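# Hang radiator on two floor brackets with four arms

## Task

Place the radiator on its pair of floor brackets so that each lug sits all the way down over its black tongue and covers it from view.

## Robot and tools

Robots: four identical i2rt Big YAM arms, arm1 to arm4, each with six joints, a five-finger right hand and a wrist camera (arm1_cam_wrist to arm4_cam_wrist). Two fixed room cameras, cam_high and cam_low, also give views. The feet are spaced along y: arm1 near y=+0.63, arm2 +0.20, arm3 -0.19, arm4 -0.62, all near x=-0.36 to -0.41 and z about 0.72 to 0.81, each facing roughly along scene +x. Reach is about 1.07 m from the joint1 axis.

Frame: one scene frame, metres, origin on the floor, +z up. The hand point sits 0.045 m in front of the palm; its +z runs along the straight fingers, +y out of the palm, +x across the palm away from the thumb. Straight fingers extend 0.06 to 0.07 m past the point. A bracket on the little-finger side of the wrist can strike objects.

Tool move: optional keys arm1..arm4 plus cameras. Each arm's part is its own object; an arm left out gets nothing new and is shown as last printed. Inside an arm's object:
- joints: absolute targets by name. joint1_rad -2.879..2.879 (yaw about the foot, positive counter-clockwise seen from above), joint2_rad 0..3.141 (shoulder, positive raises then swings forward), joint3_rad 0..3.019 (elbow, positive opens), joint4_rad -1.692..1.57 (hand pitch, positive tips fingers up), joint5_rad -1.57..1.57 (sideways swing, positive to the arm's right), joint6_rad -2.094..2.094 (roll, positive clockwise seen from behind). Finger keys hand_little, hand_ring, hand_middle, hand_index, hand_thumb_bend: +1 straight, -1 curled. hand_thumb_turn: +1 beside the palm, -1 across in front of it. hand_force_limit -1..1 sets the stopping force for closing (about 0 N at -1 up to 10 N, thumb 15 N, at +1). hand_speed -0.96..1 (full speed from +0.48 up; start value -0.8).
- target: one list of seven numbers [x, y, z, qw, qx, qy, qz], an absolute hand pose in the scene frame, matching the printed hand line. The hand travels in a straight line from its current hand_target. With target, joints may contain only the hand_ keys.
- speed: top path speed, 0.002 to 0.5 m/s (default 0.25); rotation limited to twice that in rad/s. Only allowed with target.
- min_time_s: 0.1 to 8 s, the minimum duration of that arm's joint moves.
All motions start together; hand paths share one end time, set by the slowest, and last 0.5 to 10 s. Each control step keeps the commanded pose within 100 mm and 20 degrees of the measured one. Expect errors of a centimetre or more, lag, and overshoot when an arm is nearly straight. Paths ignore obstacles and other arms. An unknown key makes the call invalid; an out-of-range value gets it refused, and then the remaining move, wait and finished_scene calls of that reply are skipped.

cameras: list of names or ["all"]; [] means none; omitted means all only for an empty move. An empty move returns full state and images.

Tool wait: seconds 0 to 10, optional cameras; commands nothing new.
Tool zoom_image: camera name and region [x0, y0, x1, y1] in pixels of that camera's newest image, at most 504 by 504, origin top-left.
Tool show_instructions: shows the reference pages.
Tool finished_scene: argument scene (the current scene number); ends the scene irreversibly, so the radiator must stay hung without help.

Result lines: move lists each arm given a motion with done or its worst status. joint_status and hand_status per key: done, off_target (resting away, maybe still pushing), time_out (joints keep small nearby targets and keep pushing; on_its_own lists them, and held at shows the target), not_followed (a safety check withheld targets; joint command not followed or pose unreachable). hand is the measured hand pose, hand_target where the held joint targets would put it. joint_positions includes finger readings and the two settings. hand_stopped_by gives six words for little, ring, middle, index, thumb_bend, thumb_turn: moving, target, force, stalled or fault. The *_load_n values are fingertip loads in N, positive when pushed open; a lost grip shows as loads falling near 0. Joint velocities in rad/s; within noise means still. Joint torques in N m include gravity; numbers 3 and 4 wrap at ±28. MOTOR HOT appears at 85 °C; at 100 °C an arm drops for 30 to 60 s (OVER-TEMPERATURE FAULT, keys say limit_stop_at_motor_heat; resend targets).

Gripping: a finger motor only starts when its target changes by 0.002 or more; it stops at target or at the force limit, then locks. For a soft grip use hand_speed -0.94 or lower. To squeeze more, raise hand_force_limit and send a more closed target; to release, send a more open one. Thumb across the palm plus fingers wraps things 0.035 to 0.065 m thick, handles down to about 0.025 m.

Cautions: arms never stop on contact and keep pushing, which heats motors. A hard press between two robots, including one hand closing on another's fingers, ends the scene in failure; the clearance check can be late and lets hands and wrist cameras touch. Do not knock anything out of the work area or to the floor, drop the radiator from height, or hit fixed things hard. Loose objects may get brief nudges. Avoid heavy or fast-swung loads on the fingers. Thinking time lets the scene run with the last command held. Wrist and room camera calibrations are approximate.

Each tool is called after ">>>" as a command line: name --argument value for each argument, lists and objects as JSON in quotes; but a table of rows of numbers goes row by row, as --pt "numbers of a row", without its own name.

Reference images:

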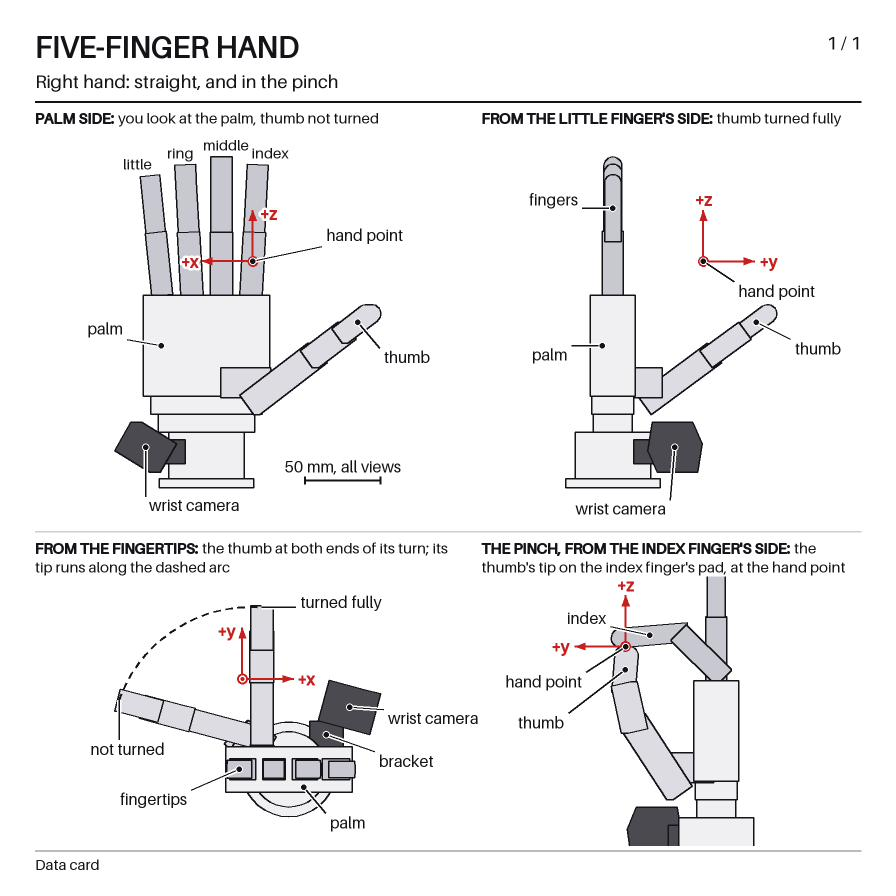

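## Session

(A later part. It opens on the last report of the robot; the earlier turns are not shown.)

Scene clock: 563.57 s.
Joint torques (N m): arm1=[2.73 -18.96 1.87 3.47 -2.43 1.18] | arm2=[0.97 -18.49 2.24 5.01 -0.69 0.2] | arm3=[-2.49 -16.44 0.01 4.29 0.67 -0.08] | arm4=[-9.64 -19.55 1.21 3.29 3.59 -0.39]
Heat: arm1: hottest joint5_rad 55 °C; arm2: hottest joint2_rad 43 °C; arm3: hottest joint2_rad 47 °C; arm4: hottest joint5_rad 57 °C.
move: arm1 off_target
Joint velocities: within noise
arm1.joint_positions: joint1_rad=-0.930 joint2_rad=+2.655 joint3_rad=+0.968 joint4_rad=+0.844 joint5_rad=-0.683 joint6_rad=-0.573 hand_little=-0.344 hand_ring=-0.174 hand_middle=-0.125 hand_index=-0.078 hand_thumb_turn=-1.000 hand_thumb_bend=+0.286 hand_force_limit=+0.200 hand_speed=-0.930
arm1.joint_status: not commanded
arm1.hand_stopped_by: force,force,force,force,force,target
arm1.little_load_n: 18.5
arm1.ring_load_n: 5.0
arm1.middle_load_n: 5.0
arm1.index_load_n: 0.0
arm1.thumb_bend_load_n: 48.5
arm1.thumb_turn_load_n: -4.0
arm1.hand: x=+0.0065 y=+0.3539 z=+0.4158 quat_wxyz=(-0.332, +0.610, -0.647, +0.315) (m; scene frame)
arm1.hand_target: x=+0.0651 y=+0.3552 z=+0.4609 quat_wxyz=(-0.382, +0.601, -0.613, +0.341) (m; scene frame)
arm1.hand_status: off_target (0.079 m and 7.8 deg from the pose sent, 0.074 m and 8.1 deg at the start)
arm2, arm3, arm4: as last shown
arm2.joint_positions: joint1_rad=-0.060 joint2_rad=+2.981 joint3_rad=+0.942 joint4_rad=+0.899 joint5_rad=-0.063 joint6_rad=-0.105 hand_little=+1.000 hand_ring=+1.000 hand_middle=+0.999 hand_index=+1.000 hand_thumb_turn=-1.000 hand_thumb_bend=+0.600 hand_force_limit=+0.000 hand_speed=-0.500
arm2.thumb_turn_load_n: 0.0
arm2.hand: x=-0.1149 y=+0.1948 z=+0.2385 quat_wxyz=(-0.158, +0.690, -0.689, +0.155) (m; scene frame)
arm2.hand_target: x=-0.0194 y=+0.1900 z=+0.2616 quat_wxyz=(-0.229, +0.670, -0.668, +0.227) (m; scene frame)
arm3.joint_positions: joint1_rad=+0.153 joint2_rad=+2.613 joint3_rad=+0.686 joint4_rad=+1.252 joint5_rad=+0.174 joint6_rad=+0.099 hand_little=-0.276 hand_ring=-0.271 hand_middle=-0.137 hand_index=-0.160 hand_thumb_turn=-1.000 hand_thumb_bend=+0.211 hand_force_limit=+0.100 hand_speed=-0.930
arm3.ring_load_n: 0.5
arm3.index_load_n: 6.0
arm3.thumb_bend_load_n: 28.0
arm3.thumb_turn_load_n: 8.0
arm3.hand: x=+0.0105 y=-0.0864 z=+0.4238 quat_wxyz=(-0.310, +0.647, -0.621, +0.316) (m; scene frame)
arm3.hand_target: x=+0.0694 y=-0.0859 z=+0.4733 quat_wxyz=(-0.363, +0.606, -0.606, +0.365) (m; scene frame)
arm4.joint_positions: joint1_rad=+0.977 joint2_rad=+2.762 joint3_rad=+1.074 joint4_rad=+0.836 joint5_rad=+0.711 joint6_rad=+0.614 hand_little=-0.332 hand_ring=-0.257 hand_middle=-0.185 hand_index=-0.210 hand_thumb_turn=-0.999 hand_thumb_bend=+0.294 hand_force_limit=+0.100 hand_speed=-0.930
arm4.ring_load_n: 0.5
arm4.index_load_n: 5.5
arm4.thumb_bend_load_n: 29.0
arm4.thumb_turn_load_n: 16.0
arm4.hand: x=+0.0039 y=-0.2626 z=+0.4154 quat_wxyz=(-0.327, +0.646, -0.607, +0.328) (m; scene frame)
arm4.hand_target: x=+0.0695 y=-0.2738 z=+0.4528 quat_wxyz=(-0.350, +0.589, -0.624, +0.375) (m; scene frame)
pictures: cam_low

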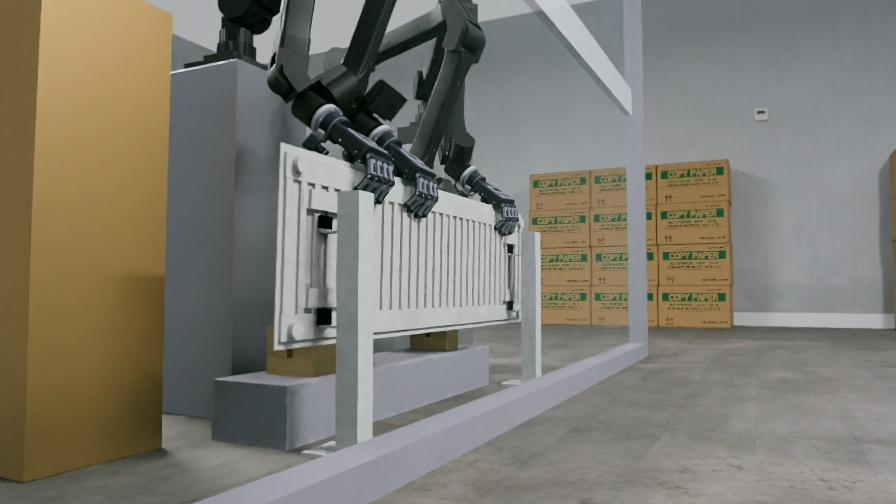

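>>> move --arm2 '{"target": [0.01, 0.190, 0.255, -0.2706, 0.6533, -0.6533, 0.2706], "speed": 0.1}' --cameras '["cam_low"]'

>>> zoom_image --camera "cam_low" --region '[290, 280, 350, 340]'

>>> zoom_image --camera "cam_low" --region '[290, 180, 350, 240]'

>>> zoom_image --camera "cam_low" --region '[490, 270, 530, 320]'

Scene clock: 565.67 s.
Joint torques (N m): arm1=[2.78 -18.9 1.91 3.51 -2.45 1.18] | arm2=[-0.09 -16.91 1.81 5.31 -0.79 0.29] | arm3=[-2.49 -16.5 -0.01 4.31 0.68 -0.07] | arm4=[-9.58 -19.43 1.18 3.26 3.61 -0.38]
Heat: arm1: hottest joint5_rad 55 °C; arm2: hottest joint2_rad 43 °C; arm3: hottest joint2_rad 47 °C; arm4: hottest joint5_rad 57 °C.
move: arm2 off_target
Joint velocities: within noise
arm1, arm3, arm4: as last shown
arm1.little_load_n: 18.0
arm1.ring_load_n: 4.5
arm1.thumb_bend_load_n: 49.0
arm2.joint_positions: joint1_rad=-0.064 joint2_rad=+3.072 joint3_rad=+0.935 joint4_rad=+1.119 joint5_rad=-0.076 joint6_rad=-0.105 hand_little=+1.000 hand_ring=+1.000 hand_middle=+0.999 hand_index=+1.000 hand_thumb_turn=-1.000 hand_thumb_bend=+0.600 hand_force_limit=+0.000 hand_speed=-0.500
arm2.joint_status: not commanded
arm2.hand_stopped_by: target,target,target,target,target,target
arm2.little_load_n: 0.0
arm2.ring_load_n: 0.0
arm2.middle_load_n: -12.5
arm2.index_load_n: 0.0
arm2.thumb_bend_load_n: 0.0
arm2.thumb_turn_load_n: 0.0
arm2.hand: x=-0.1169 y=+0.1963 z=+0.2310 quat_wxyz=(-0.199, +0.681, -0.677, +0.199) (m; scene frame)
arm2.hand_target: x=-0.0241 y=+0.1908 z=+0.2568 quat_wxyz=(-0.270, +0.655, -0.653, +0.269) (m; scene frame)
arm2.hand_status: off_target (0.129 m and 12.4 deg from the pose sent, 0.126 m and 19.4 deg at the start; pose on its path clipped on 42 of 43 steps)
arm3.joint_positions: joint1_rad=+0.153 joint2_rad=+2.613 joint3_rad=+0.686 joint4_rad=+1.252 joint5_rad=+0.173 joint6_rad=+0.099 hand_little=-0.276 hand_ring=-0.271 hand_middle=-0.137 hand_index=-0.160 hand_thumb_turn=-1.000 hand_thumb_bend=+0.211 hand_force_limit=+0.100 hand_speed=-0.930
arm3.thumb_bend_load_n: 28.5
arm3.thumb_turn_load_n: 8.5
arm3.hand: x=+0.0105 y=-0.0863 z=+0.4238 quat_wxyz=(-0.310, +0.647, -0.621, +0.316) (m; scene frame)
arm4.joint_positions: joint1_rad=+0.977 joint2_rad=+2.762 joint3_rad=+1.074 joint4_rad=+0.836 joint5_rad=+0.711 joint6_rad=+0.613 hand_little=-0.332 hand_ring=-0.257 hand_middle=-0.185 hand_index=-0.210 hand_thumb_turn=-0.999 hand_thumb_bend=+0.294 hand_force_limit=+0.100 hand_speed=-0.930
arm4.ring_load_n: 0.0
arm4.index_load_n: 5.0
arm4.thumb_bend_load_n: 29.5
arm4.hand: x=+0.0038 y=-0.2626 z=+0.4153 quat_wxyz=(-0.327, +0.647, -0.606, +0.328) (m; scene frame)
arm4.hand_target: x=+0.0694 y=-0.2737 z=+0.4528 quat_wxyz=(-0.350, +0.589, -0.624, +0.375) (m; scene frame)
pictures: cam_low

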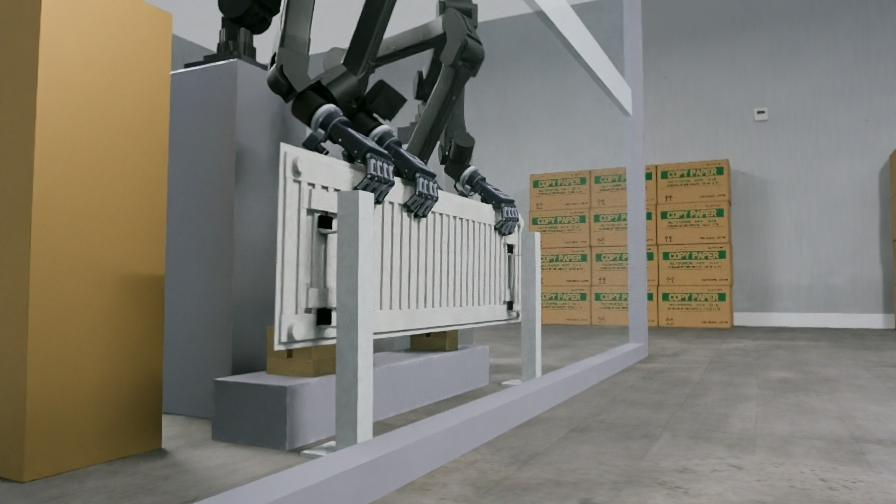

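Scaled by 8.400 from the camera's 896x504 image, which has a finer 1280x720 frame.

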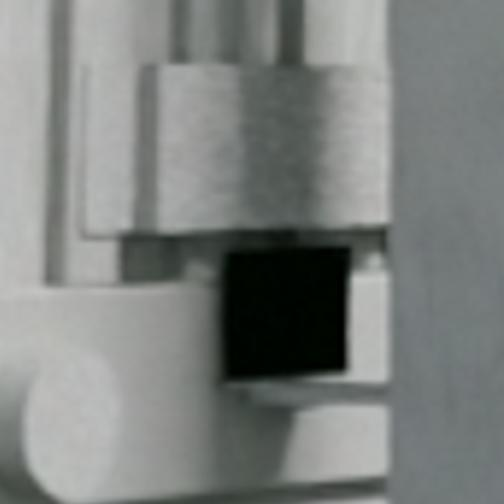

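Scaled by 8.400 from the camera's 896x504 image, which has a finer 1280x720 frame.

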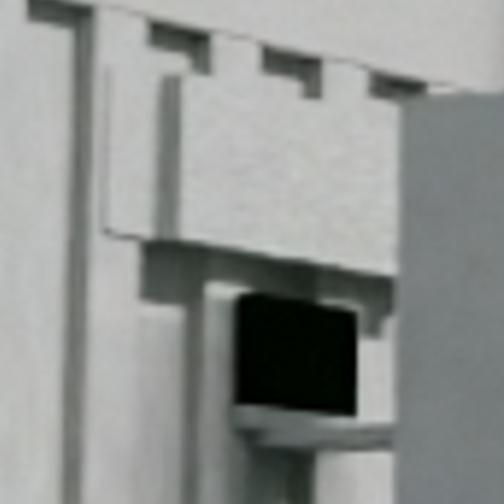

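Scaled by 10.080 from the camera's 896x504 image, which has a finer 1280x720 frame.

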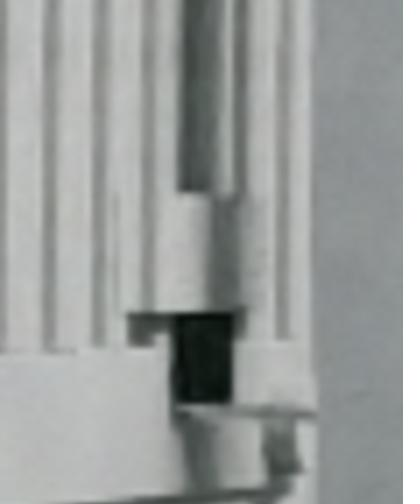

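>>> move --arm1 '{"target": [0.080, 0.352, 0.462, -0.3695, 0.6029, -0.6215, 0.3375], "speed": 0.03}' --arm3 '{"target": [0.083, -0.085, 0.473, -0.3536, 0.6124, -0.6124, 0.3536], "speed": 0.03}' --arm4 '{"target": [0.084, -0.270, 0.453, -0.3442, 0.5962, -0.6282, 0.3628], "speed": 0.03}' --cameras '["cam_low"]'

>>> zoom_image --camera "cam_low" --region '[290, 280, 350, 340]'

>>> zoom_image --camera "cam_low" --region '[290, 180, 350, 240]'

>>> zoom_image --camera "cam_low" --region '[490, 270, 530, 320]'

Scene clock: 568.07 s.
Joint torques (N m): arm1=[3.31 -20.25 2.55 2.21 -2.5 1.13] | arm2=[-0.5 -18.49 1.52 5.42 -0.57 0.32] | arm3=[-3.02 -17.85 0.55 3.3 0.48 -0.06] | arm4=[-10.4 -20.78 1.66 2.22 3.73 -0.36]
Heat: arm1: hottest joint5_rad 55 °C; arm2: hottest joint2_rad 43 °C; arm3: hottest joint2_rad 47 °C; arm4: hottest joint5_rad 57 °C.
move: arm1 off_target; arm3 off_target; arm4 off_target
Joint velocities: within noise
arm1.joint_positions: joint1_rad=-0.915 joint2_rad=+2.655 joint3_rad=+0.976 joint4_rad=+0.822 joint5_rad=-0.645 joint6_rad=-0.571 hand_little=-0.344 hand_ring=-0.174 hand_middle=-0.125 hand_index=-0.078 hand_thumb_turn=-1.000 hand_thumb_bend=+0.287 hand_force_limit=+0.200 hand_speed=-0.930
arm1.joint_status: not commanded
arm1.hand_stopped_by: force,force,force,force,force,target
arm1.little_load_n: 18.5
arm1.ring_load_n: 6.5
arm1.middle_load_n: 4.5
arm1.index_load_n: 0.0
arm1.thumb_bend_load_n: 52.0
arm1.thumb_turn_load_n: -5.5
arm1.hand: x=+0.0079 y=+0.3541 z=+0.4108 quat_wxyz=(-0.319, +0.612, -0.654, +0.309) (m; scene frame)
arm1.hand_target: x=+0.0745 y=+0.3557 z=+0.4608 quat_wxyz=(-0.372, +0.607, -0.619, +0.332) (m; scene frame)
arm1.hand_status: off_target (0.088 m and 7.8 deg from the pose sent, 0.087 m and 5.9 deg at the start)
arm2: as last shown
arm2.joint_positions: joint1_rad=-0.064 joint2_rad=+3.075 joint3_rad=+0.938 joint4_rad=+1.120 joint5_rad=-0.080 joint6_rad=-0.105 hand_little=+1.000 hand_ring=+1.000 hand_middle=+0.999 hand_index=+1.000 hand_thumb_turn=-1.000 hand_thumb_bend=+0.600 hand_force_limit=+0.000 hand_speed=-0.500
arm2.middle_load_n: -13.0
arm2.hand: x=-0.1169 y=+0.1972 z=+0.2300 quat_wxyz=(-0.201, +0.681, -0.676, +0.197) (m; scene frame)
arm2.hand_target: x=-0.0239 y=+0.1907 z=+0.2568 quat_wxyz=(-0.270, +0.655, -0.653, +0.269) (m; scene frame)
arm3.joint_positions: joint1_rad=+0.151 joint2_rad=+2.603 joint3_rad=+0.705 joint4_rad=+1.188 joint5_rad=+0.168 joint6_rad=+0.099 hand_little=-0.276 hand_ring=-0.271 hand_middle=-0.137 hand_index=-0.160 hand_thumb_turn=-1.000 hand_thumb_bend=+0.212 hand_force_limit=+0.100 hand_speed=-0.930
arm3.joint_status: not commanded
arm3.hand_stopped_by: force,force,force,force,force,target
arm3.little_load_n: 0.0
arm3.ring_load_n: 0.0
arm3.middle_load_n: 9.0
arm3.index_load_n: 5.0
arm3.thumb_bend_load_n: 34.0
arm3.thumb_turn_load_n: 8.5
arm3.hand: x=+0.0119 y=-0.0856 z=+0.4175 quat_wxyz=(-0.298, +0.654, -0.625, +0.305) (m; scene frame)
arm3.hand_target: x=+0.0788 y=-0.0862 z=+0.4727 quat_wxyz=(-0.353, +0.612, -0.612, +0.354) (m; scene frame)
arm3.hand_status: off_target (0.090 m and 9.8 deg from the pose sent, 0.088 m and 7.8 deg at the start)
arm4.joint_positions: joint1_rad=+0.961 joint2_rad=+2.762 joint3_rad=+1.083 joint4_rad=+0.813 joint5_rad=+0.669 joint6_rad=+0.612 hand_little=-0.332 hand_ring=-0.257 hand_middle=-0.186 hand_index=-0.210 hand_thumb_turn=-0.999 hand_thumb_bend=+0.294 hand_force_limit=+0.100 hand_speed=-0.930
arm4.joint_status: not commanded
arm4.hand_stopped_by: force,force,force,force,force,target
arm4.little_load_n: 0.0
arm4.ring_load_n: 0.0
arm4.middle_load_n: 2.5
arm4.index_load_n: 6.0
arm4.thumb_bend_load_n: 33.0
arm4.thumb_turn_load_n: 17.5
arm4.hand: x=+0.0047 y=-0.2619 z=+0.4104 quat_wxyz=(-0.320, +0.654, -0.609, +0.313) (m; scene frame)
arm4.hand_target: x=+0.0788 y=-0.2741 z=+0.4524 quat_wxyz=(-0.341, +0.595, -0.630, +0.364) (m; scene frame)
arm4.hand_status: off_target (0.090 m and 9.4 deg from the pose sent, 0.089 m and 7.7 deg at the start)
pictures: cam_low

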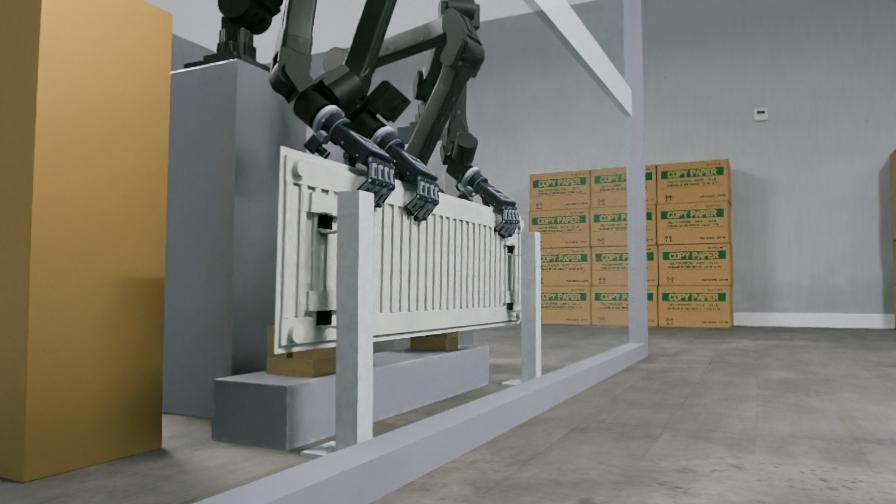

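Scaled by 8.400 from the camera's 896x504 image, which has a finer 1280x720 frame.

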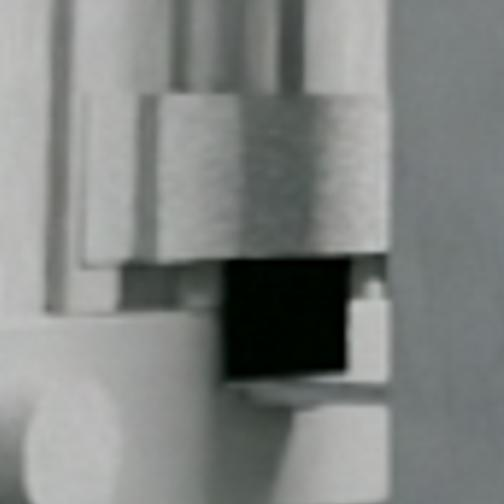

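Scaled by 8.400 from the camera's 896x504 image, which has a finer 1280x720 frame.

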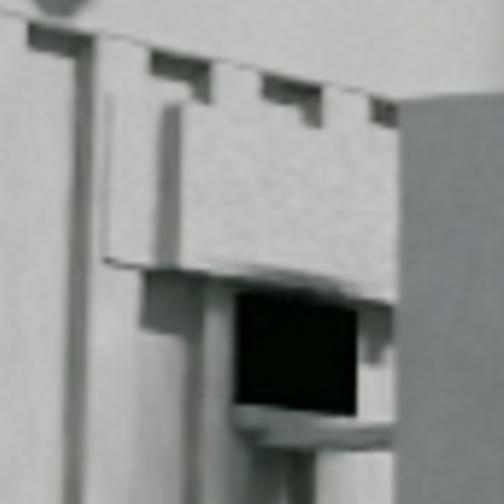

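Scaled by 10.080 from the camera's 896x504 image, which has a finer 1280x720 frame.

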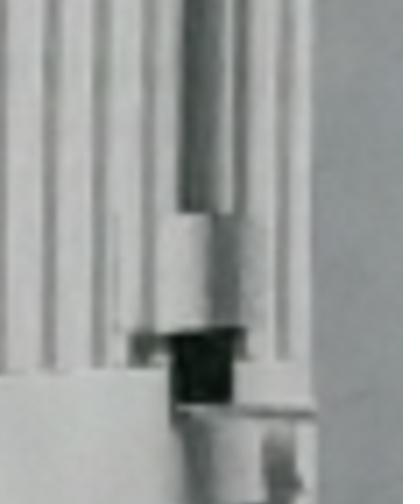

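>>> move --arm1 '{"target": [0.080, 0.352, 0.447, -0.3695, 0.6029, -0.6215, 0.3375], "speed": 0.03}' --arm2 '{"target": [0.01, 0.190, 0.245, -0.2706, 0.6533, -0.6533, 0.2706], "speed": 0.1}' --arm3 '{"target": [0.083, -0.085, 0.458, -0.3536, 0.6124, -0.6124, 0.3536], "speed": 0.03}' --arm4 '{"target": [0.084, -0.270, 0.439, -0.3442, 0.5962, -0.6282, 0.3628], "speed": 0.03}' --cameras '["cam_low"]'

>>> zoom_image --camera "cam_low" --region '[290, 280, 350, 340]'

>>> zoom_image --camera "cam_low" --region '[290, 180, 350, 240]'

>>> zoom_image --camera "cam_low" --region '[490, 270, 530, 320]'

>>> zoom_image --camera "cam_low" --region '[490, 220, 530, 270]'

Scene clock: 570.27 s.
Joint torques (N m): arm1=[3.43 -19.49 2.89 2.73 -2.52 1.14] | arm2=[0.38 -17.49 1.72 5.24 -0.61 0.24] | arm3=[-3.14 -16.21 1.05 4.05 0.54 -0.06] | arm4=[-10.52 -19.6 2.11 2.5 3.77 -0.35]
Heat: arm1: hottest joint5_rad 55 °C; arm2: hottest joint2_rad 44 °C; arm3: hottest joint2_rad 47 °C; arm4: hottest joint5_rad 58 °C.
move: arm1 off_target; arm2 off_target; arm3 off_target; arm4 off_target
Joint velocities: within noise
arm1.joint_positions: joint1_rad=-0.915 joint2_rad=+2.682 joint3_rad=+0.999 joint4_rad=+0.820 joint5_rad=-0.645 joint6_rad=-0.572 hand_little=-0.344 hand_ring=-0.174 hand_middle=-0.125 hand_index=-0.078 hand_thumb_turn=-1.000 hand_thumb_bend=+0.287 hand_force_limit=+0.200 hand_speed=-0.930
arm1.joint_status: not commanded
arm1.hand_stopped_by: force,force,force,force,force,target
arm1.little_load_n: 14.5
arm1.ring_load_n: 5.0
arm1.middle_load_n: 4.0
arm1.index_load_n: 0.0
arm1.thumb_bend_load_n: 53.5
arm1.thumb_turn_load_n: -5.0
arm1.hand: x=+0.0080 y=+0.3539 z=+0.4007 quat_wxyz=(-0.319, +0.613, -0.655, +0.306) (m; scene frame)
arm1.hand_target: x=+0.0745 y=+0.3555 z=+0.4467 quat_wxyz=(-0.372, +0.607, -0.619, +0.332) (m; scene frame)
arm1.hand_status: off_target (0.086 m and 8.0 deg from the pose sent, 0.081 m and 7.8 deg at the start)
arm2.joint_positions: joint1_rad=-0.064 joint2_rad=+3.098 joint3_rad=+0.964 joint4_rad=+1.120 joint5_rad=-0.080 joint6_rad=-0.104 hand_little=+1.000 hand_ring=+1.000 hand_middle=+0.999 hand_index=+1.000 hand_thumb_turn=-1.000 hand_thumb_bend=+0.600 hand_force_limit=+0.000 hand_speed=-0.500
arm2.joint_status: not commanded
arm2.hand_stopped_by: target,target,target,target,target,target
arm2.little_load_n: 0.0
arm2.ring_load_n: 0.0
arm2.middle_load_n: -12.5
arm2.index_load_n: 0.0
arm2.thumb_bend_load_n: 0.0
arm2.thumb_turn_load_n: 0.0
arm2.hand: x=-0.1170 y=+0.1972 z=+0.2208 quat_wxyz=(-0.201, +0.681, -0.676, +0.198) (m; scene frame)
arm2.hand_target: x=-0.0241 y=+0.1912 z=+0.2467 quat_wxyz=(-0.271, +0.655, -0.653, +0.269) (m; scene frame)
arm2.hand_status: off_target (0.130 m and 12.2 deg from the pose sent, 0.128 m and 12.3 deg at the start; pose on its path clipped on 32 of 34 steps)
arm3.joint_positions: joint1_rad=+0.151 joint2_rad=+2.623 joint3_rad=+0.724 joint4_rad=+1.187 joint5_rad=+0.166 joint6_rad=+0.099 hand_little=-0.276 hand_ring=-0.271 hand_middle=-0.137 hand_index=-0.160 hand_thumb_turn=-1.000 hand_thumb_bend=+0.212 hand_force_limit=+0.100 hand_speed=-0.930
arm3.joint_status: not commanded
arm3.hand_stopped_by: force,force,force,force,force,target
arm3.little_load_n: 0.0
arm3.ring_load_n: 0.0
arm3.middle_load_n: 9.5
arm3.index_load_n: 6.0
arm3.thumb_bend_load_n: 35.0
arm3.thumb_turn_load_n: 9.5
arm3.hand: x=+0.0132 y=-0.0848 z=+0.4100 quat_wxyz=(-0.297, +0.655, -0.624, +0.304) (m; scene frame)
arm3.hand_target: x=+0.0788 y=-0.0862 z=+0.4589 quat_wxyz=(-0.353, +0.613, -0.612, +0.354) (m; scene frame)
arm3.hand_status: off_target (0.085 m and 10.0 deg from the pose sent, 0.082 m and 9.8 deg at the start)
arm4.joint_positions: joint1_rad=+0.961 joint2_rad=+2.783 joint3_rad=+1.101 joint4_rad=+0.813 joint5_rad=+0.668 joint6_rad=+0.612 hand_little=-0.332 hand_ring=-0.257 hand_middle=-0.186 hand_index=-0.210 hand_thumb_turn=-0.999 hand_thumb_bend=+0.294 hand_force_limit=+0.100 hand_speed=-0.930
arm4.joint_status: not commanded
arm4.hand_stopped_by: force,force,force,force,force,target
arm4.little_load_n: 0.0
arm4.ring_load_n: 0.0
arm4.middle_load_n: 2.0
arm4.index_load_n: 5.5
arm4.thumb_bend_load_n: 33.0
arm4.thumb_turn_load_n: 18.0
arm4.hand: x=+0.0045 y=-0.2618 z=+0.4022 quat_wxyz=(-0.319, +0.655, -0.609, +0.313) (m; scene frame)
arm4.hand_target: x=+0.0784 y=-0.2744 z=+0.4394 quat_wxyz=(-0.340, +0.595, -0.630, +0.364) (m; scene frame)
arm4.hand_status: off_target (0.088 m and 9.6 deg from the pose sent, 0.085 m and 9.5 deg at the start)
pictures: cam_low

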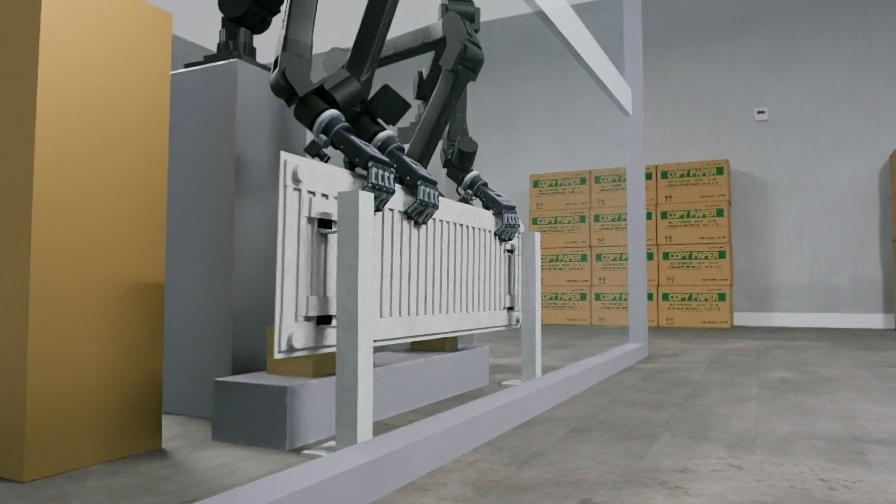

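Scaled by 8.400 from the camera's 896x504 image, which has a finer 1280x720 frame.

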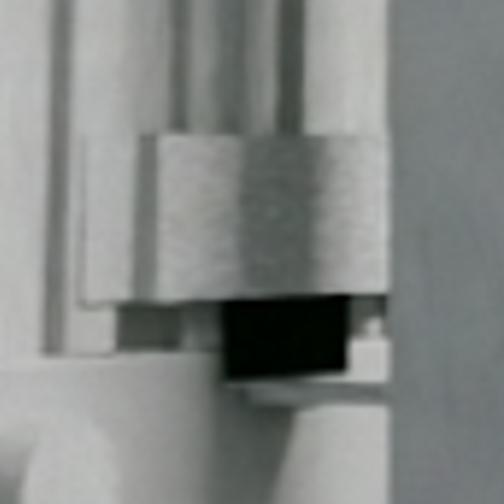

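Scaled by 8.400 from the camera's 896x504 image, which has a finer 1280x720 frame.

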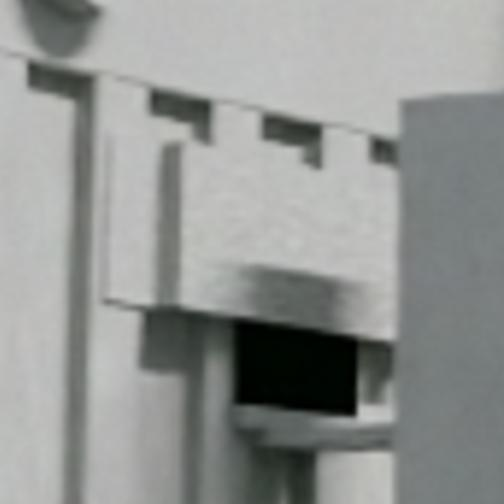

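Scaled by 10.080 from the camera's 896x504 image, which has a finer 1280x720 frame.

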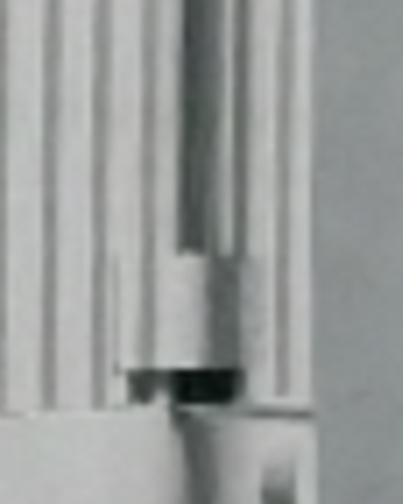

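Scaled by 10.080 from the camera's 896x504 image, which has a finer 1280x720 frame.

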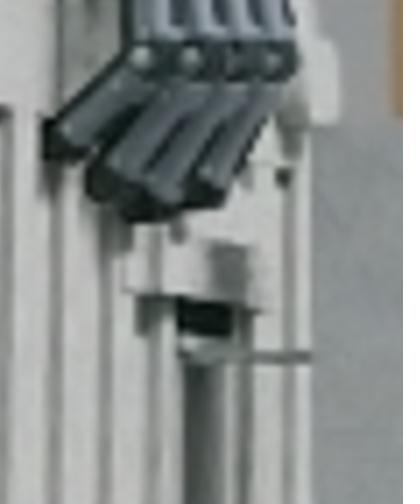

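>>> move --arm1 '{"target": [0.070, 0.352, 0.434, -0.3695, 0.6029, -0.6215, 0.3375], "speed": 0.04}' --arm2 '{"target": [-0.08, 0.190, 0.235, -0.2126, 0.6744, -0.6744, 0.2126], "speed": 0.1}' --arm3 '{"target": [0.073, -0.085, 0.443, -0.3536, 0.6124, -0.6124, 0.3536], "speed": 0.04}' --arm4 '{"target": [0.074, -0.270, 0.421, -0.3442, 0.5962, -0.6282, 0.3628], "speed": 0.04}' --cameras '["cam_low"]'

>>> zoom_image --camera "cam_low" --region '[290, 280, 350, 340]'

>>> zoom_image --camera "cam_low" --region '[290, 180, 350, 240]'

>>> zoom_image --camera "cam_low" --region '[490, 270, 530, 320]'

>>> zoom_image --camera "cam_low" --region '[490, 220, 530, 270]'

Scene clock: 572.23 s.
Joint torques (N m): arm1=[2.14 -18.84 1.8 3.26 -2.89 1.02] | arm2=[-0.5 -17.2 -2.07 1.72 0.06 0.03] | arm3=[-2.73 -15.91 -0.03 5.27 0.66 -0.01] | arm4=[-8.94 -19.14 1.51 2.89 4.16 -0.26]
Heat: arm1: hottest joint5_rad 55 °C; arm2: hottest joint2_rad 44 °C; arm3: hottest joint2_rad 47 °C; arm4: hottest joint5_rad 58 °C.
move: arm1 off_target; arm2 off_target; arm3 off_target; arm4 off_target
Joint velocities: within noise
arm1.joint_positions: joint1_rad=-0.915 joint2_rad=+2.711 joint3_rad=+1.022 joint4_rad=+0.820 joint5_rad=-0.646 joint6_rad=-0.578 hand_little=-0.344 hand_ring=-0.174 hand_middle=-0.125 hand_index=-0.078 hand_thumb_turn=-1.000 hand_thumb_bend=+0.287 hand_force_limit=+0.200 hand_speed=-0.930
arm1.joint_status: not commanded
arm1.hand_stopped_by: force,force,force,force,force,target
arm1.little_load_n: 16.0
arm1.ring_load_n: 6.5
arm1.middle_load_n: 5.5
arm1.index_load_n: 0.0
arm1.thumb_bend_load_n: 51.0
arm1.thumb_turn_load_n: -5.0
arm1.hand: x=+0.0075 y=+0.3544 z=+0.3895 quat_wxyz=(-0.318, +0.614, -0.655, +0.304) (m; scene frame)
arm1.hand_target: x=+0.0654 y=+0.3545 z=+0.4331 quat_wxyz=(-0.371, +0.607, -0.619, +0.331) (m; scene frame)
arm1.hand_status: off_target (0.077 m and 8.1 deg from the pose sent, 0.070 m and 8.0 deg at the start)
arm2.joint_positions: joint1_rad=-0.067 joint2_rad=+3.085 joint3_rad=+0.960 joint4_rad=+1.071 joint5_rad=-0.083 joint6_rad=-0.104 hand_little=+1.000 hand_ring=+1.000 hand_middle=+0.999 hand_index=+1.000 hand_thumb_turn=-1.000 hand_thumb_bend=+0.600 hand_force_limit=+0.000 hand_speed=-0.500
arm2.joint_status: not commanded
arm2.hand_stopped_by: target,target,target,target,target,target
arm2.little_load_n: 0.0
arm2.ring_load_n: 0.0
arm2.middle_load_n: -4.5
arm2.index_load_n: 0.0
arm2.thumb_bend_load_n: 0.0
arm2.thumb_turn_load_n: 0.0
arm2.hand: x=-0.1229 y=+0.1977 z=+0.2208 quat_wxyz=(-0.191, +0.683, -0.681, +0.183) (m; scene frame)
arm2.hand_target: x=-0.0808 y=+0.1901 z=+0.2353 quat_wxyz=(-0.213, +0.675, -0.674, +0.213) (m; scene frame)
arm2.hand_status: off_target (0.046 m and 4.4 deg from the pose sent, 0.040 m and 2.3 deg at the start)
arm3.joint_positions: joint1_rad=+0.151 joint2_rad=+2.668 joint3_rad=+0.744 joint4_rad=+1.202 joint5_rad=+0.167 joint6_rad=+0.099 hand_little=-0.276 hand_ring=-0.271 hand_middle=-0.137 hand_index=-0.160 hand_thumb_turn=-1.000 hand_thumb_bend=+0.212 hand_force_limit=+0.100 hand_speed=-0.930
arm3.joint_status: not commanded
arm3.hand_stopped_by: force,force,force,force,force,target
arm3.little_load_n: 0.0
arm3.ring_load_n: 0.0
arm3.middle_load_n: 9.5
arm3.index_load_n: 5.5
arm3.thumb_bend_load_n: 35.0
arm3.thumb_turn_load_n: 8.0
arm3.hand: x=+0.0080 y=-0.0861 z=+0.3951 quat_wxyz=(-0.294, +0.657, -0.626, +0.302) (m; scene frame)
arm3.hand_target: x=+0.0691 y=-0.0859 z=+0.4433 quat_wxyz=(-0.353, +0.613, -0.613, +0.354) (m; scene frame)
arm3.hand_status: off_target (0.081 m and 10.5 deg from the pose sent, 0.068 m and 10.0 deg at the start)
arm4.joint_positions: joint1_rad=+0.961 joint2_rad=+2.823 joint3_rad=+1.136 joint4_rad=+0.813 joint5_rad=+0.670 joint6_rad=+0.620 hand_little=-0.332 hand_ring=-0.257 hand_middle=-0.186 hand_index=-0.210 hand_thumb_turn=-0.999 hand_thumb_bend=+0.295 hand_force_limit=+0.100 hand_speed=-0.930
arm4.joint_status: not commanded
arm4.hand_stopped_by: force,force,force,force,force,target
arm4.little_load_n: 0.0
arm4.ring_load_n: 0.0
arm4.middle_load_n: 2.5
arm4.index_load_n: 4.0
arm4.thumb_bend_load_n: 33.5
arm4.thumb_turn_load_n: 17.0
arm4.hand: x=+0.0042 y=-0.2627 z=+0.3866 quat_wxyz=(-0.318, +0.654, -0.612, +0.313) (m; scene frame)
arm4.hand_target: x=+0.0694 y=-0.2733 z=+0.4210 quat_wxyz=(-0.340, +0.596, -0.630, +0.364) (m; scene frame)
arm4.hand_status: off_target (0.078 m and 9.5 deg from the pose sent, 0.072 m and 9.6 deg at the start)
pictures: cam_low

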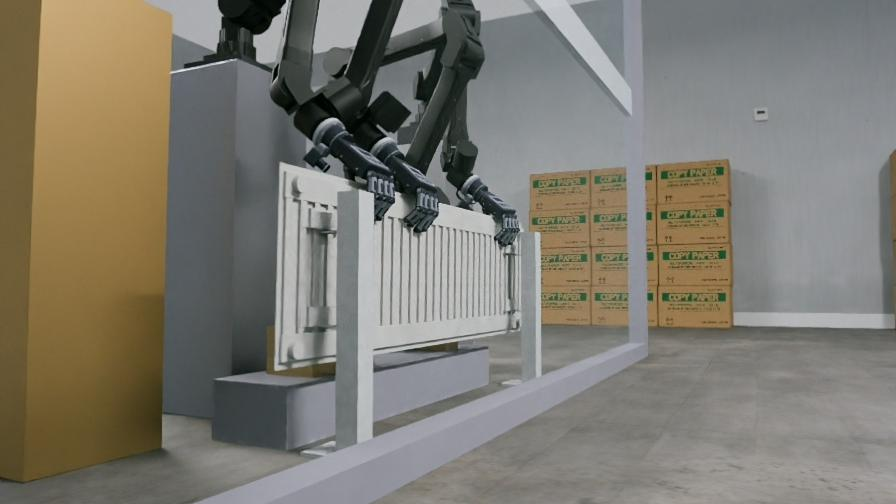

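Scaled by 8.400 from the camera's 896x504 image, which has a finer 1280x720 frame.

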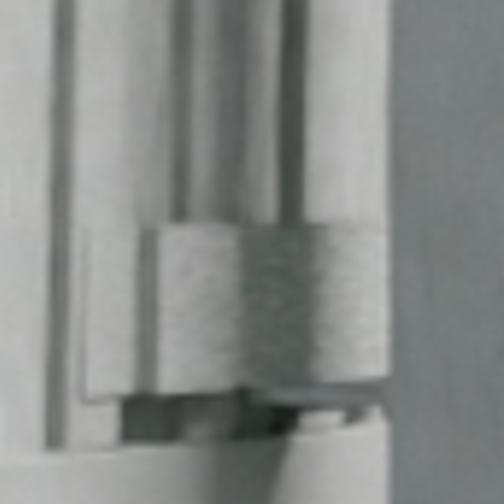

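Scaled by 8.400 from the camera's 896x504 image, which has a finer 1280x720 frame.

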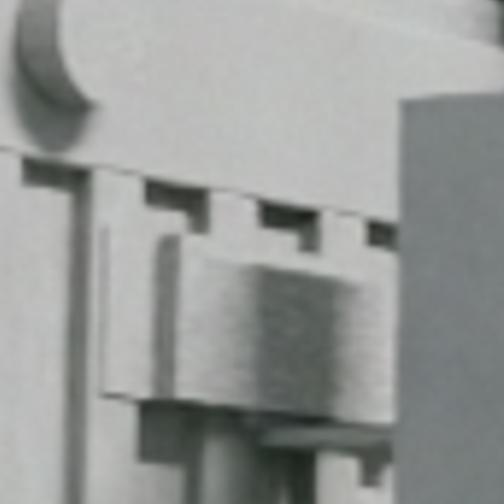

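Scaled by 10.080 from the camera's 896x504 image, which has a finer 1280x720 frame.

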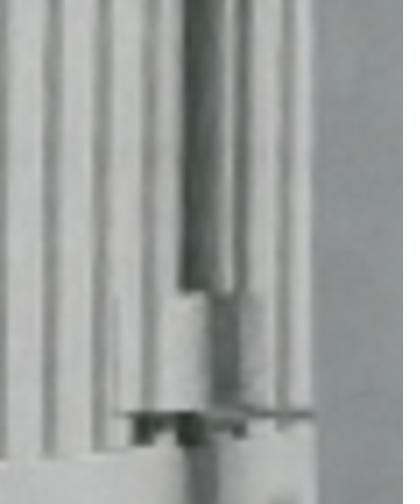

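Scaled by 10.080 from the camera's 896x504 image, which has a finer 1280x720 frame.

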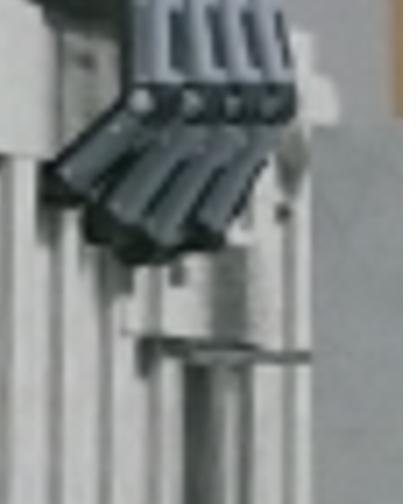

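>>> move --arm1 '{"target": [0.060, 0.352, 0.418, -0.3695, 0.6029, -0.6215, 0.3375], "speed": 0.04}' --arm2 '{"target": [-0.10, 0.190, 0.235, -0.2126, 0.6744, -0.6744, 0.2126], "speed": 0.1}' --arm3 '{"target": [0.063, -0.085, 0.425, -0.3536, 0.6124, -0.6124, 0.3536], "speed": 0.04}' --arm4 '{"target": [0.064, -0.270, 0.403, -0.3442, 0.5962, -0.6282, 0.3628], "speed": 0.04}' --cameras '["cam_low", "cam_high"]'

>>> zoom_image --camera "cam_low" --region '[290, 280, 350, 340]'

>>> zoom_image --camera "cam_low" --region '[290, 180, 350, 240]'

>>> zoom_image --camera "cam_low" --region '[490, 270, 530, 320]'

>>> zoom_image --camera "cam_low" --region '[490, 220, 530, 270]'

Scene clock: 574.00 s.
Joint torques (N m): arm1=[1.85 -16.73 2.66 3.25 -2.36 0.94] | arm2=[0.03 -14.8 -3.18 3 -0.07 0] | arm3=[-2.37 -13.63 0.5 4.55 0.76 0.03] | arm4=[-8.47 -16.62 2.74 2.81 3.43 -0.2]
Heat: arm1: hottest joint5_rad 55 °C; arm2: hottest joint2_rad 44 °C; arm3: hottest joint2_rad 46 °C; arm4: hottest joint5_rad 58 °C.
move: arm1 off_target; arm2 off_target; arm3 off_target; arm4 off_target
Joint velocities: within noise
arm1.joint_positions: joint1_rad=-0.925 joint2_rad=+2.724 joint3_rad=+1.024 joint4_rad=+0.844 joint5_rad=-0.670 joint6_rad=-0.581 hand_little=-0.344 hand_ring=-0.174 hand_middle=-0.125 hand_index=-0.078 hand_thumb_turn=-1.000 hand_thumb_bend=+0.287 hand_force_limit=+0.200 hand_speed=-0.930
arm1.joint_status: not commanded
arm1.hand_stopped_by: force,force,force,force,force,target
arm1.little_load_n: 15.5
arm1.ring_load_n: 5.0
arm1.middle_load_n: 5.5
arm1.index_load_n: 0.0
arm1.thumb_bend_load_n: 47.5
arm1.thumb_turn_load_n: -4.0
arm1.hand: x=+0.0063 y=+0.3544 z=+0.3884 quat_wxyz=(-0.327, +0.613, -0.649, +0.310) (m; scene frame)
arm1.hand_target: x=+0.0564 y=+0.3542 z=+0.4186 quat_wxyz=(-0.371, +0.606, -0.620, +0.332) (m; scene frame)
arm1.hand_status: off_target (0.061 m and 6.7 deg from the pose sent, 0.060 m and 8.1 deg at the start)
arm2.joint_positions: joint1_rad=-0.075 joint2_rad=+3.085 joint3_rad=+0.946 joint4_rad=+1.101 joint5_rad=-0.086 joint6_rad=-0.104 hand_little=+1.000 hand_ring=+1.000 hand_middle=+0.999 hand_index=+1.000 hand_thumb_turn=-1.000 hand_thumb_bend=+0.600 hand_force_limit=+0.000 hand_speed=-0.500
arm2.joint_status: not commanded
arm2.hand_stopped_by: target,target,target,target,target,target
arm2.little_load_n: 0.0
arm2.ring_load_n: 0.0
arm2.middle_load_n: -3.5
arm2.index_load_n: 0.0
arm2.thumb_bend_load_n: 0.0
arm2.thumb_turn_load_n: 0.0
arm2.hand: x=-0.1234 y=+0.1961 z=+0.2251 quat_wxyz=(-0.196, +0.679, -0.682, +0.189) (m; scene frame)
arm2.hand_target: x=-0.1004 y=+0.1900 z=+0.2350 quat_wxyz=(-0.212, +0.675, -0.674, +0.213) (m; scene frame)
arm2.hand_status: off_target (0.026 m and 3.5 deg from the pose sent, 0.028 m and 4.4 deg at the start)
arm3.joint_positions: joint1_rad=+0.151 joint2_rad=+2.698 joint3_rad=+0.749 joint4_rad=+1.268 joint5_rad=+0.168 joint6_rad=+0.099 hand_little=-0.276 hand_ring=-0.271 hand_middle=-0.137 hand_index=-0.160 hand_thumb_turn=-1.000 hand_thumb_bend=+0.212 hand_force_limit=+0.100 hand_speed=-0.930
arm3.joint_status: not commanded
arm3.hand_stopped_by: force,force,force,force,force,target
arm3.little_load_n: 0.0
arm3.ring_load_n: 0.0
arm3.middle_load_n: 7.5
arm3.index_load_n: 4.5
arm3.thumb_bend_load_n: 28.5
arm3.thumb_turn_load_n: 7.5
arm3.hand: x=+0.0115 y=-0.0856 z=+0.3945 quat_wxyz=(-0.309, +0.649, -0.621, +0.313) (m; scene frame)
arm3.hand_target: x=+0.0604 y=-0.0856 z=+0.4263 quat_wxyz=(-0.353, +0.613, -0.613, +0.353) (m; scene frame)
arm3.hand_status: off_target (0.060 m and 8.2 deg from the pose sent, 0.063 m and 10.5 deg at the start)
arm4.joint_positions: joint1_rad=+0.972 joint2_rad=+2.835 joint3_rad=+1.139 joint4_rad=+0.830 joint5_rad=+0.699 joint6_rad=+0.628 hand_little=-0.332 hand_ring=-0.257 hand_middle=-0.186 hand_index=-0.210 hand_thumb_turn=-0.999 hand_thumb_bend=+0.294 hand_force_limit=+0.100 hand_speed=-0.930
arm4.joint_status: not commanded
arm4.hand_stopped_by: force,force,force,force,force,target
arm4.little_load_n: 0.0
arm4.ring_load_n: 0.0
arm4.middle_load_n: 3.0
arm4.index_load_n: 3.5
arm4.thumb_bend_load_n: 29.5
arm4.thumb_turn_load_n: 14.5
arm4.hand: x=+0.0035 y=-0.2627 z=+0.3858 quat_wxyz=(-0.323, +0.646, -0.612, +0.322) (m; scene frame)
arm4.hand_target: x=+0.0600 y=-0.2731 z=+0.4048 quat_wxyz=(-0.341, +0.596, -0.630, +0.363) (m; scene frame)
arm4.hand_status: off_target (0.063 m and 8.0 deg from the pose sent, 0.062 m and 9.5 deg at the start)
pictures: cam_high, cam_low

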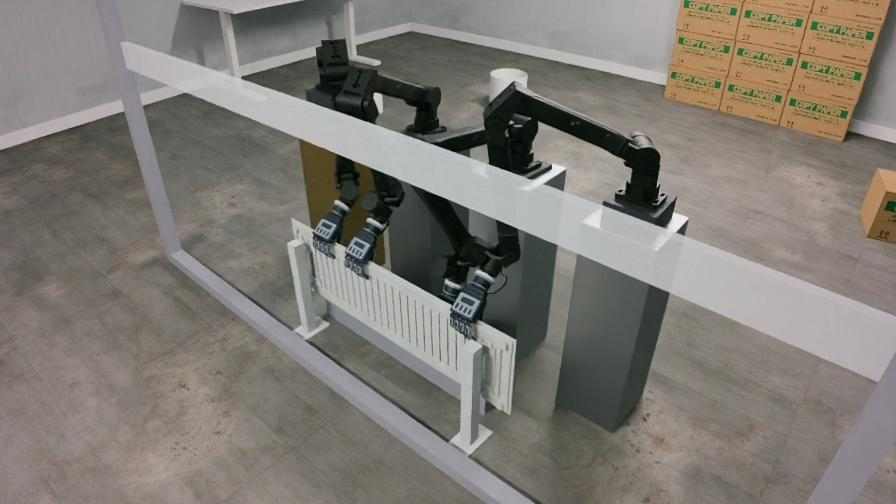

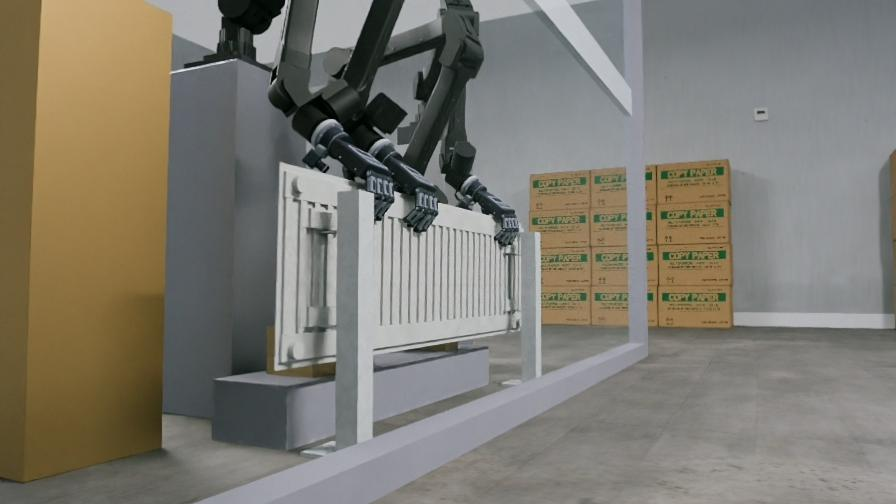

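Scaled by 8.400 from the camera's 896x504 image, which has a finer 1280x720 frame.

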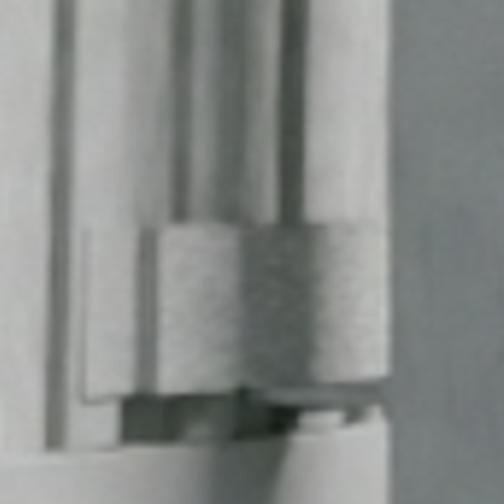

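Scaled by 8.400 from the camera's 896x504 image, which has a finer 1280x720 frame.

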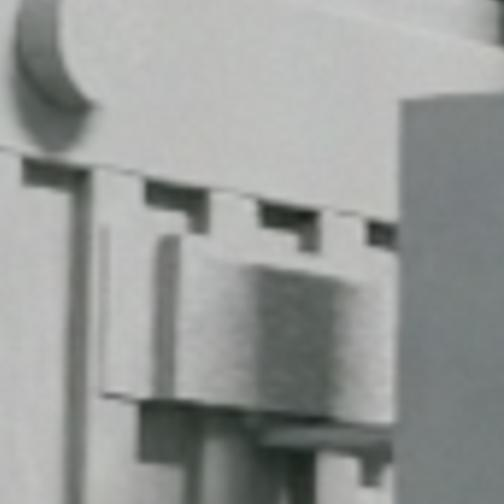

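Scaled by 10.080 from the camera's 896x504 image, which has a finer 1280x720 frame.

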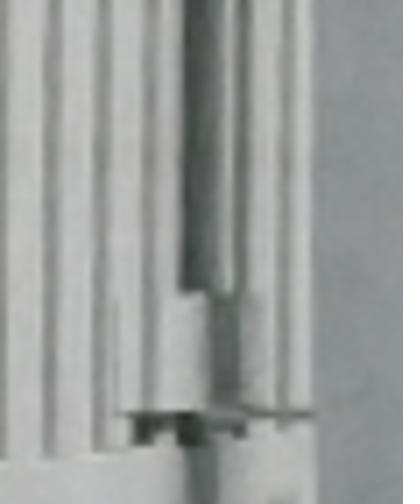

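Scaled by 10.080 from the camera's 896x504 image, which has a finer 1280x720 frame.

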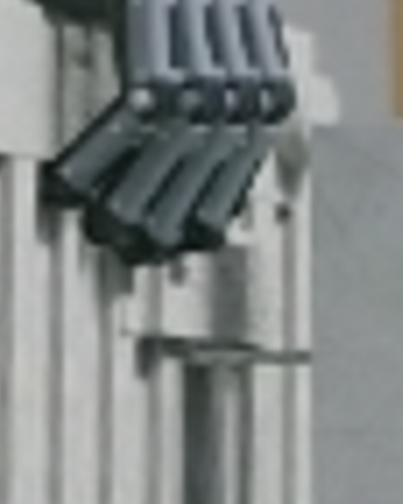

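>>> move --arm1 '{"target": [0.0063, 0.3544, 0.386, -0.327, 0.613, -0.649, 0.310], "speed": 0.05}' --arm2 '{"target": [-0.165, 0.190, 0.262, -0.1711, 0.6861, -0.6861, 0.1711], "speed": 0.1}' --arm3 '{"target": [0.0115, -0.0856, 0.392, -0.309, 0.649, -0.621, 0.313], "speed": 0.05}' --arm4 '{"target": [0.0035, -0.2627, 0.383, -0.323, 0.646, -0.612, 0.322], "speed": 0.05}' --cameras '["cam_low"]'

>>> zoom_image --camera "cam_low" --region '[270, 160, 390, 380]'

Scene clock: 576.50 s.
Joint torques (N m): arm1=[-1.44 -14.21 0.43 1.05 -0.26 0.02] | arm2=[-1.08 -13.74 -5.65 1.07 -0.01 -0.12] | arm3=[-0.97 -10.52 -0.98 1.74 0.24 -0.01] | arm4=[-2.14 -15.5 0.2 1.13 0.69 0.15]
Heat: arm1: hottest joint5_rad 54 °C; arm2: hottest joint2_rad 44 °C; arm3: hottest joint2_rad 46 °C; arm4: hottest joint5_rad 57 °C.
move: arm1 done; arm2 done; arm3 done; arm4 done
Joint velocities: within noise
arm1.joint_positions: joint1_rad=-0.932 joint2_rad=+2.728 joint3_rad=+1.024 joint4_rad=+0.841 joint5_rad=-0.673 joint6_rad=-0.592 hand_little=-0.344 hand_ring=-0.174 hand_middle=-0.125 hand_index=-0.078 hand_thumb_turn=-1.000 hand_thumb_bend=+0.287 hand_force_limit=+0.200 hand_speed=-0.930
arm1.joint_status: not commanded
arm1.hand_stopped_by: force,force,force,force,force,target
arm1.little_load_n: 15.0
arm1.ring_load_n: 5.5
arm1.middle_load_n: 8.5
arm1.index_load_n: 2.5
arm1.thumb_bend_load_n: 43.0
arm1.thumb_turn_load_n: -2.0
arm1.hand: x=+0.0026 y=+0.3539 z=+0.3863 quat_wxyz=(-0.325, +0.615, -0.648, +0.310) (m; scene frame)
arm1.hand_target: x=+0.0063 y=+0.3545 z=+0.3860 quat_wxyz=(-0.327, +0.613, -0.649, +0.310) (m; scene frame)
arm1.hand_status: done (0.004 m and 0.3 deg from the pose sent, 0.002 m and 0.1 deg at the start)
arm2.joint_positions: joint1_rad=-0.105 joint2_rad=+3.040 joint3_rad=+0.822 joint4_rad=+1.118 joint5_rad=-0.086 joint6_rad=-0.134 hand_little=+1.000 hand_ring=+1.000 hand_middle=+1.000 hand_index=+1.000 hand_thumb_turn=-1.000 hand_thumb_bend=+0.600 hand_force_limit=+0.000 hand_speed=-0.500
arm2.joint_status: not commanded
arm2.hand_stopped_by: target,target,target,target,target,target
arm2.little_load_n: 0.0
arm2.ring_load_n: 0.0
arm2.middle_load_n: 0.0
arm2.index_load_n: 0.0
arm2.thumb_bend_load_n: 0.0
arm2.thumb_turn_load_n: 0.0
arm2.hand: x=-0.1640 y=+0.1926 z=+0.2541 quat_wxyz=(-0.172, +0.684, -0.689, +0.170) (m; scene frame)
arm2.hand_target: x=-0.1651 y=+0.1900 z=+0.2618 quat_wxyz=(-0.171, +0.686, -0.686, +0.171) (m; scene frame)
arm2.hand_status: done (0.008 m and 0.5 deg from the pose sent, 0.056 m and 3.6 deg at the start)
arm3.joint_positions: joint1_rad=+0.151 joint2_rad=+2.703 joint3_rad=+0.744 joint4_rad=+1.269 joint5_rad=+0.168 joint6_rad=+0.099 hand_little=-0.276 hand_ring=-0.271 hand_middle=-0.137 hand_index=-0.160 hand_thumb_turn=-1.000 hand_thumb_bend=+0.212 hand_force_limit=+0.100 hand_speed=-0.930
arm3.joint_status: not commanded
arm3.hand_stopped_by: force,force,force,force,force,target
arm3.little_load_n: 0.0
arm3.ring_load_n: 0.0
arm3.middle_load_n: 7.0
arm3.index_load_n: 4.5
arm3.thumb_bend_load_n: 27.5
arm3.thumb_turn_load_n: 7.5
arm3.hand: x=+0.0067 y=-0.0866 z=+0.3925 quat_wxyz=(-0.306, +0.651, -0.622, +0.310) (m; scene frame)
arm3.hand_target: x=+0.0114 y=-0.0856 z=+0.3920 quat_wxyz=(-0.309, +0.649, -0.621, +0.313) (m; scene frame)
arm3.hand_status: done (0.005 m and 0.6 deg from the pose sent, 0.003 m and 0.1 deg at the start)
arm4.joint_positions: joint1_rad=+0.977 joint2_rad=+2.836 joint3_rad=+1.139 joint4_rad=+0.829 joint5_rad=+0.696 joint6_rad=+0.628 hand_little=-0.332 hand_ring=-0.257 hand_middle=-0.185 hand_index=-0.210 hand_thumb_turn=-0.999 hand_thumb_bend=+0.294 hand_force_limit=+0.100 hand_speed=-0.930
arm4.joint_status: not commanded
arm4.hand_stopped_by: force,force,force,force,force,target
arm4.little_load_n: 0.0
arm4.ring_load_n: 0.0
arm4.middle_load_n: 6.5
arm4.index_load_n: 7.0
arm4.thumb_bend_load_n: 26.5
arm4.thumb_turn_load_n: 11.5
arm4.hand: x=+0.0010 y=-0.2614 z=+0.3849 quat_wxyz=(-0.323, +0.649, -0.610, +0.320) (m; scene frame)
arm4.hand_target: x=+0.0035 y=-0.2626 z=+0.3831 quat_wxyz=(-0.323, +0.646, -0.612, +0.322) (m; scene frame)
arm4.hand_status: done (0.003 m and 0.5 deg from the pose sent, 0.003 m and 0.1 deg at the start)
pictures: cam_low

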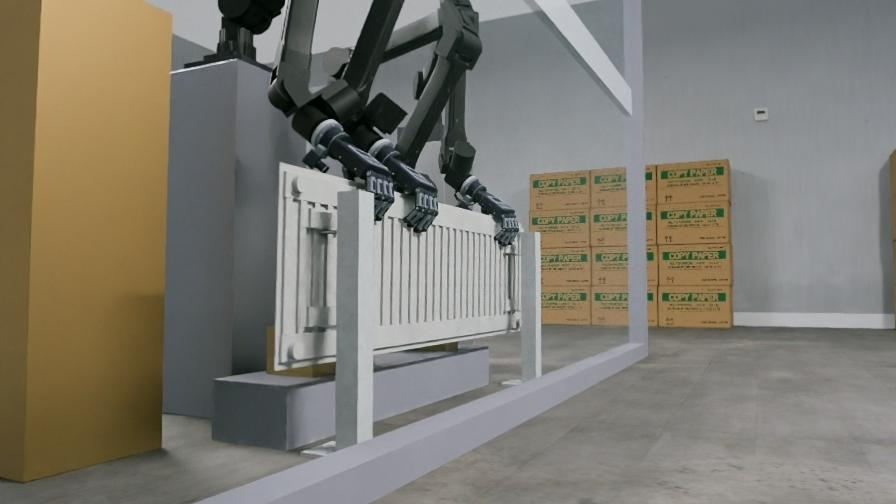

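Scaled by 2.291 from the camera's 896x504 image, which has a finer 1280x720 frame.

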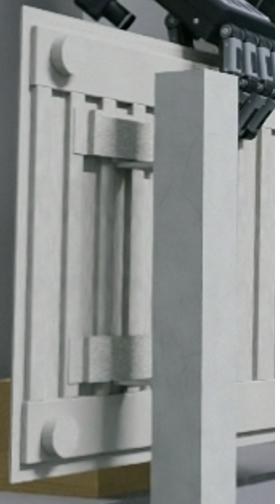

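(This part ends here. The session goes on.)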